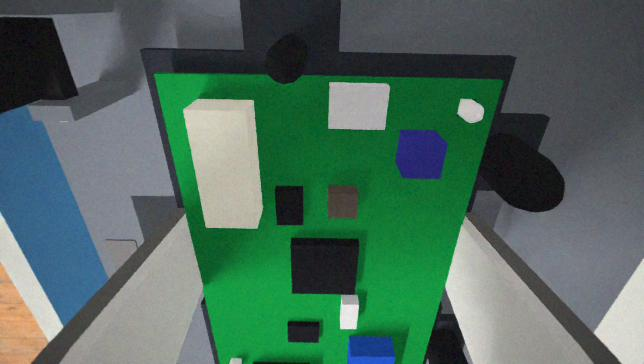

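Scene clock: 304.83 s.
Joint torques (N m): left_arm=[-21.85 8.82 6.73 5.53 -1.24 -1.63 0.32] | right_arm=[6.53 0.04 -0.2 2.78 -0.21 0.03 0.03]
External joint torques (N m): left_arm=[0.75 0.55 -0.87 2.28 -1.27 -1.58 0.32] | right_arm=[-0.97 0.86 -0.02 -0.15 -0.17 -0.16 0.03]
Wrist force (N): left_arm=[-11.2 1.6 -7.4] | right_arm=[3.0 11.1 -12.6]
Wrist torque (N m): left_arm=[0.05 -0.18 -0.48] | right_arm=[-0.12 0.87 0.52]
Wrist force, peak (N): left_arm=[-11.3 1.7 -7.9] | right_arm=[2.7 11.2 -13.0]
base_odometry: x=-0.946 y=-1.550 heading=-2.525
lidar_m: 0.90 0.54 0.46 1.01 1.43 1.99 4.12 4.50 3.38 1.12 0.72 0.94
base_status: not commanded
joint_positions: torso_squat_rad=+0.500 torso_shift_rad=+0.150 torso_pitch_rad=+0.300 torso_yaw_rad=+0.000 left_shoulder_pitch_rad=-1.960 left_shoulder_roll_rad=+0.426 left_shoulder_yaw_rad=-1.763 left_elbow_rad=-1.078 left_forearm_roll_rad=+1.921 left_wrist_pitch_rad=+1.167 left_hand_roll_rad=+1.038 left_gripper_m=+0.071 right_shoulder_pitch_rad=+0.036 right_shoulder_roll_rad=-0.008 right_shoulder_yaw_rad=-0.002 right_elbow_rad=-0.181 right_forearm_roll_rad=-0.038 right_wrist_pitch_rad=-0.031 right_hand_roll_rad=+0.012 right_gripper_m=+0.099 head_pan_rad=+0.000 head_tilt_rad=+0.800
joint_status: not commanded
wheel_motors_off: 0
motor_effort: left_wheel=+5(5) right_wheel=-4(4)
contact_limits: left_gripper_m 500 mA
chest: x=-0.0449 y=-0.0007 z=+1.1835 quat_wxyz=(+0.989, +0.000, +0.149, +0.000)
left_hand: x=+0.3998 y=-0.0153 z=+0.9492 quat_wxyz=(+1.000, +0.000, +0.000, +0.000)
right_hand: x=-0.1800 y=-0.2280 z=+0.5118 quat_wxyz=(+0.998, -0.007, +0.061, -0.019)

Scene clock: 307.67 s.
Joint torques (N m): left_arm=[-21.88 9.99 9.04 3.08 0.42 0.34 -0.25] | right_arm=[6.7 -0.2 -0.52 2.78 -0.23 0.14 0.04]
External joint torques (N m): left_arm=[0.33 0.86 1.21 -1.05 0.39 0.4 -0.25] | right_arm=[-0.81 0.62 -0.33 -0.16 -0.19 -0.06 0.05]
Wrist force (N): left_arm=[-1.8 -0.8 -9.8] | right_arm=[2.9 10.8 -12.6]
Wrist torque (N m): left_arm=[0.01 -0.44 -0.23] | right_arm=[-0.08 0.87 0.52]
Wrist force, peak (N): left_arm=[-1.0 -0.2 -14.5] | right_arm=[3.1 11.1 -13.1]
move: done
base_odometry: x=-0.946 y=-1.550 heading=-2.525
lidar_m: 0.90 0.55 0.47 1.01 1.43 1.99 4.12 4.51 3.38 1.13 0.72 0.94
base_status: not commanded
joint_positions: torso_squat_rad=+0.500 torso_shift_rad=+0.150 torso_pitch_rad=+0.300 torso_yaw_rad=+0.000 left_shoulder_pitch_rad=-2.178 left_shoulder_roll_rad=+0.540 left_shoulder_yaw_rad=-1.662 left_elbow_rad=-1.107 left_forearm_roll_rad=+2.044 left_wrist_pitch_rad=+1.402 left_hand_roll_rad=+1.016 left_gripper_m=+0.071 right_shoulder_pitch_rad=+0.036 right_shoulder_roll_rad=-0.008 right_shoulder_yaw_rad=-0.002 right_elbow_rad=-0.181 right_forearm_roll_rad=-0.038 right_wrist_pitch_rad=-0.031 right_hand_roll_rad=+0.012 right_gripper_m=+0.099 head_pan_rad=+0.000 head_tilt_rad=+0.800
joint_status: all done
wheel_motors_off: 0
motor_effort: left_wheel=+4(6) right_wheel=-4(4)
contact_limits: left_gripper_m 500 mA
chest: x=-0.0448 y=-0.0007 z=+1.1835 quat_wxyz=(+0.989, +0.000, +0.149, +0.000)
left_hand: x=+0.4006 y=-0.0153 z=+1.0797 quat_wxyz=(+1.000, +0.000, +0.000, +0.000)
left_hand_status: reached (checked arc, planned for 2.5 s): 0 mm and 0.0 deg off.
right_hand: x=-0.1800 y=-0.2280 z=+0.5118 quat_wxyz=(+0.998, -0.007, +0.061, -0.019)
head_camera: T_world_to_cam=[[0.0366096, -0.998749, 0.0340511, -0.0503978], [-0.871745, -0.0485764, -0.487547, 0.756746], [0.488591, -0.011835, -0.872433, 1.11535], [0, 0, 0, 1]] pos_world=[0.116583, -0.000374562, 1.34373]
left_wrist_camera: T_world_to_cam=[[0.999799, 0.0155435, -0.0126422, -0.387922], [0.019738, -0.87247, 0.488268, -0.514265], [-0.00344054, -0.48842, -0.872602, 1.00509], [0, 0, 0, 1]] pos_world=[0.401453, 0.048257, 1.12324]

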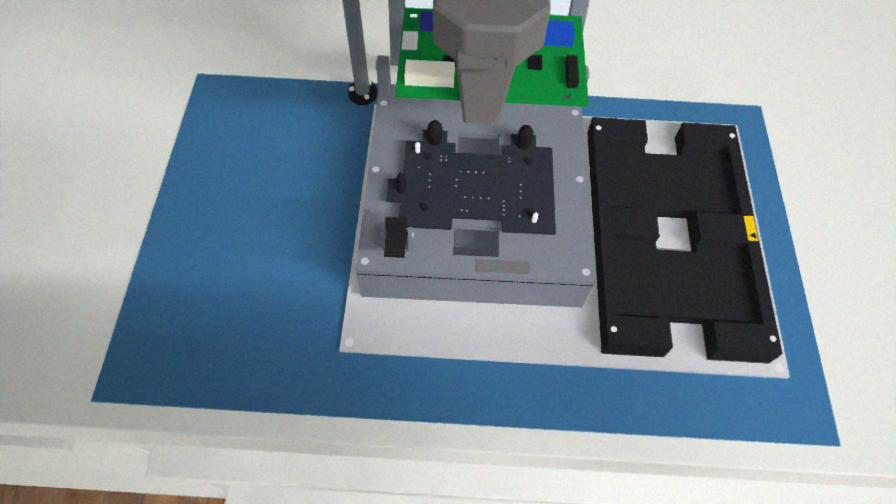

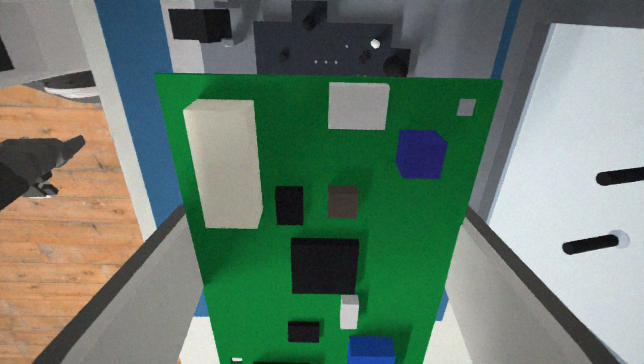

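>>> move:
  target: {"side":"left","x":0.33,"y":0.1,"z":1.15,"quat_wxyz":[1,0,0,0]}
  min_time_s: 1.5
  cameras: []

>>> move:
  base: {"x_m_s":-0.25,"for_s":2.8}
  cameras: []

>>> move:
  base: {"turn_rad_s":0.6,"for_s":5}
  joints: {"head_tilt_rad":0.45}
  cameras: ["head_camera"]

>>> move:
  base: {"turn_rad_s":0.3,"for_s":0.3}
  cameras: ["head_camera"]

Scene clock: 319.80 s.
Joint torques (N m): left_arm=[-17.2 5.41 9.94 3.54 0.29 0.27 0.34] | right_arm=[6.66 -0.21 -0.57 2.71 -0.28 0.06 -0.04]
External joint torques (N m): left_arm=[0.42 0.42 0.94 -0.87 0.25 0.32 0.34] | right_arm=[-0.85 0.61 -0.38 -0.23 -0.24 -0.13 -0.04]
Wrist force (N): left_arm=[-1.8 -0.9 -10.0] | right_arm=[2.8 10.9 -12.8]
Wrist torque (N m): left_arm=[0.10 -0.39 -0.21] | right_arm=[-0.09 0.86 0.52]
Wrist force, peak (N): left_arm=[-1.7 -0.5 -10.7] | right_arm=[3.1 11.2 -13.1]
move: done
base_odometry: x=-0.946 y=-1.550 heading=-2.525
lidar_m: 0.90 0.54 0.47 1.01 1.43 1.99 4.12 4.51 3.37 1.13 0.71 0.94
base_status: not commanded
joint_positions: torso_squat_rad=+0.500 torso_shift_rad=+0.150 torso_pitch_rad=+0.300 torso_yaw_rad=+0.000 left_shoulder_pitch_rad=-2.305 left_shoulder_roll_rad=+1.085 left_shoulder_yaw_rad=-1.633 left_elbow_rad=-1.744 left_forearm_roll_rad=+2.086 left_wrist_pitch_rad=+1.444 left_hand_roll_rad=+1.136 left_gripper_m=+0.071 right_shoulder_pitch_rad=+0.036 right_shoulder_roll_rad=-0.008 right_shoulder_yaw_rad=-0.002 right_elbow_rad=-0.181 right_forearm_roll_rad=-0.038 right_wrist_pitch_rad=-0.031 right_hand_roll_rad=+0.012 right_gripper_m=+0.099 head_pan_rad=+0.000 head_tilt_rad=+0.800
joint_status: all done
wheel_motors_off: 0
motor_effort: left_wheel=+3(6) right_wheel=-3(5)
contact_limits: left_gripper_m 500 mA
chest: x=-0.0448 y=-0.0007 z=+1.1835 quat_wxyz=(+0.989, +0.000, +0.149, +0.000)
left_hand: x=+0.3300 y=+0.1000 z=+1.1499 quat_wxyz=(+1.000, +0.000, +0.000, +0.000)
left_hand_status: reached (checked arc, planned for 1.5 s): 0 mm and 0.0 deg off.
right_hand: x=-0.1800 y=-0.2280 z=+0.5118 quat_wxyz=(+0.998, -0.007, +0.061, -0.019)

Scene clock: 323.80 s.
Joint torques (N m): left_arm=[-16.69 5.43 9.74 3.84 0.38 0.21 0.38] | right_arm=[6.5 0.25 -0.44 2.67 -0.31 0.11 -0.05]
External joint torques (N m): left_arm=[0.93 0.44 0.74 -0.58 0.34 0.26 0.38] | right_arm=[-1.01 1.07 -0.25 -0.27 -0.26 -0.08 -0.05]
Wrist force (N): left_arm=[-1.6 -0.9 -9.8] | right_arm=[2.6 10.9 -13.1]
Wrist torque (N m): left_arm=[0.09 -0.36 -0.21] | right_arm=[-0.10 0.85 0.53]
Wrist force, peak (N): left_arm=[-2.0 -0.7 -10.2] | right_arm=[3.5 10.8 -13.2]
move: done
base_odometry: x=-0.375 y=-1.145 heading=-2.525
lidar_m: 1.47 1.04 1.37 1.38 1.45 2.01 3.42 3.58 3.35 3.25 1.37 1.15
base_status: done (sent for 2.8 of 2.8 s)
joint_positions: torso_squat_rad=+0.500 torso_shift_rad=+0.150 torso_pitch_rad=+0.300 torso_yaw_rad=+0.000 left_shoulder_pitch_rad=-2.305 left_shoulder_roll_rad=+1.085 left_shoulder_yaw_rad=-1.633 left_elbow_rad=-1.744 left_forearm_roll_rad=+2.086 left_wrist_pitch_rad=+1.444 left_hand_roll_rad=+1.136 left_gripper_m=+0.071 right_shoulder_pitch_rad=+0.036 right_shoulder_roll_rad=-0.008 right_shoulder_yaw_rad=-0.002 right_elbow_rad=-0.181 right_forearm_roll_rad=-0.038 right_wrist_pitch_rad=-0.031 right_hand_roll_rad=+0.012 right_gripper_m=+0.099 head_pan_rad=+0.000 head_tilt_rad=+0.800
joint_status: not commanded
wheel_motors_off: 0
motor_effort: left_wheel=-3(18) right_wheel=+5(27)
contact_limits: left_gripper_m 500 mA
chest: x=-0.0448 y=-0.0007 z=+1.1835 quat_wxyz=(+0.989, +0.000, +0.149, +0.000)
left_hand: x=+0.3300 y=+0.1000 z=+1.1500 quat_wxyz=(+1.000, +0.000, +0.000, +0.000)
right_hand: x=-0.1800 y=-0.2280 z=+0.5118 quat_wxyz=(+0.998, -0.007, +0.061, -0.019)

Scene clock: 330.33 s.
Joint torques (N m): left_arm=[-16.66 5.23 9.85 3.92 0.3 0.18 0.36] | right_arm=[6.59 0.36 -0.63 2.66 -0.3 0.04 -0.08]
External joint torques (N m): left_arm=[0.96 0.24 0.85 -0.49 0.26 0.23 0.36] | right_arm=[-0.92 1.19 -0.44 -0.27 -0.26 -0.16 -0.07]
Wrist force (N): left_arm=[-2.0 -0.7 -10.0] | right_arm=[3.1 10.8 -12.7]
Wrist torque (N m): left_arm=[0.06 -0.40 -0.21] | right_arm=[-0.10 0.89 0.53]
Wrist force, peak (N): left_arm=[-1.9 -0.9 -10.2] | right_arm=[2.7 11.2 -13.0]
move: done
base_odometry: x=-0.375 y=-1.145 heading=+0.474
lidar_m: 3.42 3.45 3.49 3.22 1.48 1.14 1.61 1.07 1.25 1.40 1.40 1.75
base_status: done (sent for 5 of 5 s)
joint_positions: torso_squat_rad=+0.500 torso_shift_rad=+0.150 torso_pitch_rad=+0.300 torso_yaw_rad=+0.000 left_shoulder_pitch_rad=-2.305 left_shoulder_roll_rad=+1.085 left_shoulder_yaw_rad=-1.633 left_elbow_rad=-1.744 left_forearm_roll_rad=+2.086 left_wrist_pitch_rad=+1.444 left_hand_roll_rad=+1.136 left_gripper_m=+0.071 right_shoulder_pitch_rad=+0.036 right_shoulder_roll_rad=-0.008 right_shoulder_yaw_rad=-0.002 right_elbow_rad=-0.181 right_forearm_roll_rad=-0.038 right_wrist_pitch_rad=-0.031 right_hand_roll_rad=+0.012 right_gripper_m=+0.099 head_pan_rad=+0.000 head_tilt_rad=+0.450
joint_status: all done
wheel_motors_off: 0
motor_effort: left_wheel=-1(22) right_wheel=+5(25)
contact_limits: left_gripper_m 500 mA
chest: x=-0.0448 y=-0.0007 z=+1.1835 quat_wxyz=(+0.989, +0.000, +0.149, +0.000)
left_hand: x=+0.3300 y=+0.1000 z=+1.1500 quat_wxyz=(+1.000, +0.000, +0.000, +0.000)
right_hand: x=-0.1800 y=-0.2280 z=+0.5118 quat_wxyz=(+0.998, -0.007, +0.061, -0.019)
head_camera: T_world_to_cam=[[0.0224348, -0.998757, 0.044519, -0.064196], [-0.651779, -0.0483775, -0.756864, 1.11745], [0.758077, -0.0120364, -0.652054, 0.804328], [0, 0, 0, 1]] pos_world=[0.120027, -0.000375619, 1.37308]

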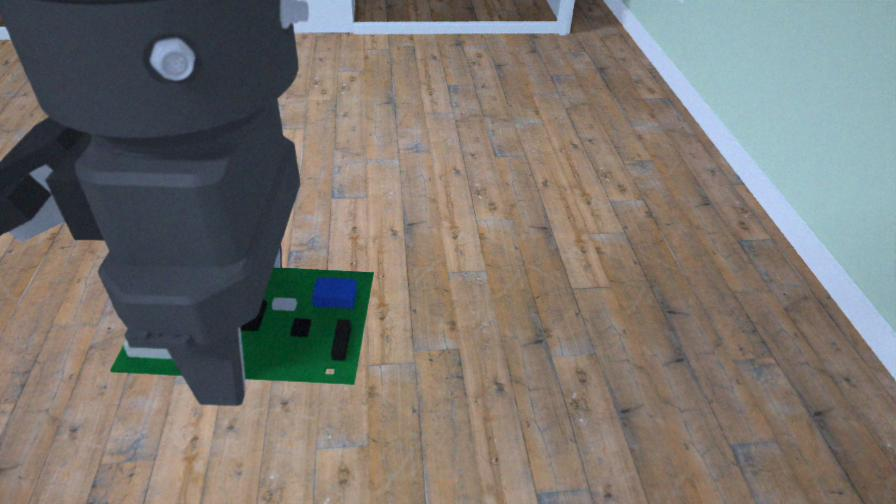

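Scene clock: 331.23 s.
Joint torques (N m): left_arm=[-16.52 5.18 9.69 3.84 0.38 0.22 0.31] | right_arm=[6.55 0 -0.53 2.67 -0.25 0.12 0.06]
External joint torques (N m): left_arm=[1.1 0.19 0.69 -0.57 0.34 0.27 0.31] | right_arm=[-0.96 0.82 -0.34 -0.27 -0.2 -0.07 0.07]
Wrist force (N): left_arm=[-1.7 -1.0 -10.0] | right_arm=[2.8 10.9 -12.7]
Wrist torque (N m): left_arm=[0.09 -0.37 -0.21] | right_arm=[-0.10 0.84 0.53]
Wrist force, peak (N): left_arm=[-1.9 -0.9 -10.1] | right_arm=[2.7 11.5 -12.9]
move: done
base_odometry: x=-0.375 y=-1.145 heading=+0.519
lidar_m: 3.41 3.45 3.43 3.22 1.38 1.13 1.60 1.07 1.29 1.40 1.42 1.83
base_status: done (sent for 0.3 of 0.3 s)
joint_positions: torso_squat_rad=+0.500 torso_shift_rad=+0.150 torso_pitch_rad=+0.300 torso_yaw_rad=+0.000 left_shoulder_pitch_rad=-2.305 left_shoulder_roll_rad=+1.085 left_shoulder_yaw_rad=-1.633 left_elbow_rad=-1.744 left_forearm_roll_rad=+2.086 left_wrist_pitch_rad=+1.444 left_hand_roll_rad=+1.136 left_gripper_m=+0.071 right_shoulder_pitch_rad=+0.036 right_shoulder_roll_rad=-0.008 right_shoulder_yaw_rad=-0.002 right_elbow_rad=-0.181 right_forearm_roll_rad=-0.038 right_wrist_pitch_rad=-0.031 right_hand_roll_rad=+0.012 right_gripper_m=+0.099 head_pan_rad=+0.000 head_tilt_rad=+0.450
joint_status: not commanded
wheel_motors_off: 0
motor_effort: left_wheel=+0(17) right_wheel=+3(22)
contact_limits: left_gripper_m 500 mA
chest: x=-0.0448 y=-0.0007 z=+1.1835 quat_wxyz=(+0.989, +0.000, +0.149, +0.000)
left_hand: x=+0.3300 y=+0.1000 z=+1.1500 quat_wxyz=(+1.000, +0.000, +0.000, +0.000)
right_hand: x=-0.1800 y=-0.2280 z=+0.5118 quat_wxyz=(+0.998, -0.007, +0.061, -0.019)
head_camera: T_world_to_cam=[[0.0224348, -0.998757, 0.044519, -0.064196], [-0.651779, -0.0483775, -0.756864, 1.11745], [0.758077, -0.0120364, -0.652054, 0.804328], [0, 0, 0, 1]] pos_world=[0.120027, -0.000375619, 1.37308]

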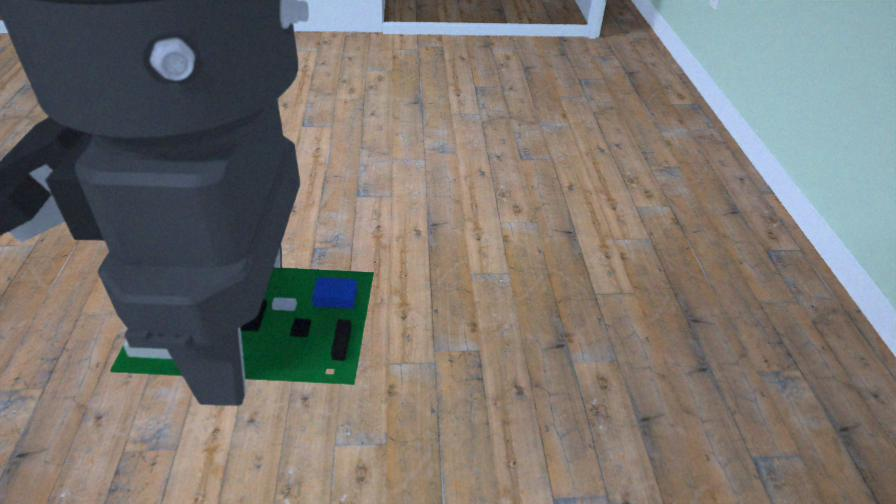

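>>> move:
  base: {"turn_rad_s":0.1,"for_s":0.43}
  cameras: []

>>> move:
  base: {"x_m_s":0.3,"for_s":5}
  joints: {"head_tilt_rad":0.25}
  cameras: ["head_camera"]

>>> move:
  base: {"x_m_s":0.3,"for_s":2.77}
  cameras: ["head_camera"]

Scene clock: 337.57 s.
Joint torques (N m): left_arm=[-16.67 5.16 9.79 3.93 0.31 0.22 0.36] | right_arm=[6.46 -0.11 -0.6 2.64 -0.3 0.09 -0.08]
External joint torques (N m): left_arm=[0.95 0.17 0.79 -0.48 0.28 0.27 0.36] | right_arm=[-1.04 0.71 -0.41 -0.29 -0.25 -0.1 -0.07]
Wrist force (N): left_arm=[-2.0 -0.6 -9.6] | right_arm=[2.6 10.8 -12.8]
Wrist torque (N m): left_arm=[0.06 -0.41 -0.21] | right_arm=[-0.08 0.85 0.52]
Wrist force, peak (N): left_arm=[-2.0 -1.1 -10.1] | right_arm=[3.1 11.0 -13.2]
move: done
base_odometry: x=-0.375 y=-1.145 heading=+0.562
lidar_m: 3.42 3.55 3.39 3.22 1.38 1.14 1.61 1.07 1.34 1.41 1.42 1.91
base_status: done (sent for 0.43 of 0.43 s)
joint_positions: torso_squat_rad=+0.500 torso_shift_rad=+0.150 torso_pitch_rad=+0.300 torso_yaw_rad=+0.000 left_shoulder_pitch_rad=-2.305 left_shoulder_roll_rad=+1.085 left_shoulder_yaw_rad=-1.633 left_elbow_rad=-1.744 left_forearm_roll_rad=+2.086 left_wrist_pitch_rad=+1.444 left_hand_roll_rad=+1.136 left_gripper_m=+0.071 right_shoulder_pitch_rad=+0.036 right_shoulder_roll_rad=-0.008 right_shoulder_yaw_rad=-0.002 right_elbow_rad=-0.181 right_forearm_roll_rad=-0.038 right_wrist_pitch_rad=-0.031 right_hand_roll_rad=+0.012 right_gripper_m=+0.099 head_pan_rad=+0.000 head_tilt_rad=+0.450
joint_status: not commanded
wheel_motors_off: 0
motor_effort: left_wheel=+0(18) right_wheel=+4(23)
contact_limits: left_gripper_m 500 mA
chest: x=-0.0448 y=-0.0007 z=+1.1835 quat_wxyz=(+0.989, +0.000, +0.149, +0.000)
left_hand: x=+0.3300 y=+0.1000 z=+1.1500 quat_wxyz=(+1.000, +0.000, +0.000, +0.000)
right_hand: x=-0.1800 y=-0.2280 z=+0.5118 quat_wxyz=(+0.998, -0.007, +0.061, -0.019)

Scene clock: 343.87 s.
Joint torques (N m): left_arm=[-16.66 5.37 9.42 3.99 0.3 0.17 0.33] | right_arm=[6.79 -0.09 -0.5 2.73 -0.27 0.14 0.05]
External joint torques (N m): left_arm=[0.96 0.38 0.42 -0.42 0.26 0.22 0.33] | right_arm=[-0.72 0.74 -0.31 -0.21 -0.23 -0.05 0.06]
Wrist force (N): left_arm=[-1.7 -0.8 -9.8] | right_arm=[3.2 10.9 -12.4]
Wrist torque (N m): left_arm=[0.07 -0.38 -0.22] | right_arm=[-0.09 0.92 0.52]
Wrist force, peak (N): left_arm=[-2.2 -1.1 -10.3] | right_arm=[3.2 11.3 -13.1]
move: done
base_odometry: x=+0.894 y=-0.345 heading=+0.562
lidar_m: 1.92 1.97 2.95 3.29 3.38 2.54 2.51 2.00 1.42 1.35 1.36 1.83
base_status: done (sent for 5 of 5 s)
joint_positions: torso_squat_rad=+0.500 torso_shift_rad=+0.150 torso_pitch_rad=+0.300 torso_yaw_rad=+0.000 left_shoulder_pitch_rad=-2.305 left_shoulder_roll_rad=+1.085 left_shoulder_yaw_rad=-1.633 left_elbow_rad=-1.744 left_forearm_roll_rad=+2.086 left_wrist_pitch_rad=+1.444 left_hand_roll_rad=+1.136 left_gripper_m=+0.071 right_shoulder_pitch_rad=+0.036 right_shoulder_roll_rad=-0.008 right_shoulder_yaw_rad=-0.002 right_elbow_rad=-0.181 right_forearm_roll_rad=-0.038 right_wrist_pitch_rad=-0.031 right_hand_roll_rad=+0.012 right_gripper_m=+0.099 head_pan_rad=+0.000 head_tilt_rad=+0.250
joint_status: all done
wheel_motors_off: 0
motor_effort: left_wheel=+0(27) right_wheel=-2(29)
contact_limits: left_gripper_m 500 mA
chest: x=-0.0448 y=-0.0007 z=+1.1835 quat_wxyz=(+0.989, +0.000, +0.149, +0.000)
left_hand: x=+0.3300 y=+0.0999 z=+1.1500 quat_wxyz=(+1.000, +0.000, +0.000, +0.000)
right_hand: x=-0.1799 y=-0.2280 z=+0.5118 quat_wxyz=(+0.998, -0.007, +0.061, -0.019)
head_camera: T_world_to_cam=[[0.0130075, -0.99876, 0.04805, -0.0686813], [-0.488449, -0.0482772, -0.871256, 1.26818], [0.872496, -0.0121371, -0.488471, 0.576407], [0, 0, 0, 1]] pos_world=[0.117421, -0.000376151, 1.38977]

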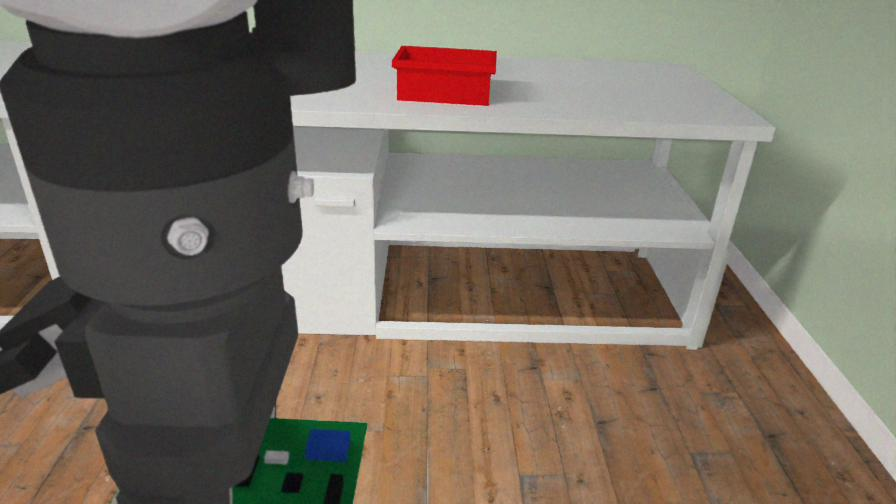

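Scene clock: 347.93 s.
Joint torques (N m): left_arm=[-16.37 5.01 9.64 4.01 0.32 0.12 0.4] | right_arm=[6.9 -0.02 -0.46 2.83 -0.38 0.1 -0.07]
External joint torques (N m): left_arm=[1.26 0.02 0.64 -0.4 0.28 0.17 0.4] | right_arm=[-0.61 0.81 -0.28 -0.11 -0.33 -0.09 -0.06]
Wrist force (N): left_arm=[-2.0 -0.8 -9.6] | right_arm=[2.7 10.7 -12.8]
Wrist torque (N m): left_arm=[0.07 -0.40 -0.20] | right_arm=[-0.07 0.88 0.50]
Wrist force, peak (N): left_arm=[-2.0 -0.7 -10.4] | right_arm=[3.4 11.0 -13.2]
move: done
base_odometry: x=+1.596 y=+0.097 heading=+0.562
lidar_m: 1.10 1.11 1.56 3.28 3.41 3.40 3.30 1.94 1.38 1.32 1.33 1.37
base_status: done (sent for 2.77 of 2.77 s)
joint_positions: torso_squat_rad=+0.500 torso_shift_rad=+0.150 torso_pitch_rad=+0.300 torso_yaw_rad=+0.000 left_shoulder_pitch_rad=-2.305 left_shoulder_roll_rad=+1.085 left_shoulder_yaw_rad=-1.633 left_elbow_rad=-1.744 left_forearm_roll_rad=+2.086 left_wrist_pitch_rad=+1.444 left_hand_roll_rad=+1.136 left_gripper_m=+0.071 right_shoulder_pitch_rad=+0.036 right_shoulder_roll_rad=-0.008 right_shoulder_yaw_rad=-0.002 right_elbow_rad=-0.181 right_forearm_roll_rad=-0.038 right_wrist_pitch_rad=-0.031 right_hand_roll_rad=+0.012 right_gripper_m=+0.099 head_pan_rad=+0.000 head_tilt_rad=+0.250
joint_status: not commanded
wheel_motors_off: 0
motor_effort: left_wheel=+0(25) right_wheel=-3(19)
contact_limits: left_gripper_m 500 mA
chest: x=-0.0448 y=-0.0007 z=+1.1835 quat_wxyz=(+0.989, +0.000, +0.149, +0.000)
left_hand: x=+0.3300 y=+0.0999 z=+1.1500 quat_wxyz=(+1.000, +0.000, +0.000, +0.000)
right_hand: x=-0.1799 y=-0.2280 z=+0.5117 quat_wxyz=(+0.998, -0.007, +0.061, -0.019)
head_camera: T_world_to_cam=[[0.0130075, -0.99876, 0.04805, -0.0686813], [-0.488449, -0.0482772, -0.871256, 1.26818], [0.872496, -0.0121371, -0.488471, 0.576407], [0, 0, 0, 1]] pos_world=[0.117421, -0.000376151, 1.38977]

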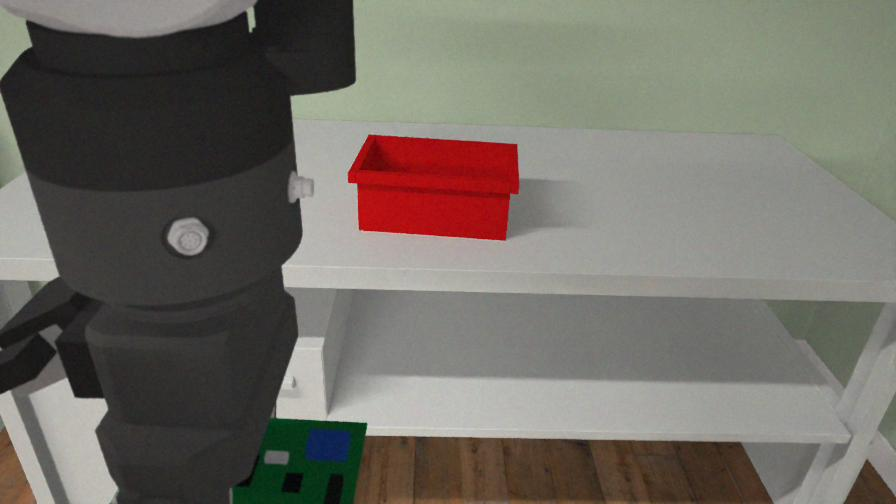

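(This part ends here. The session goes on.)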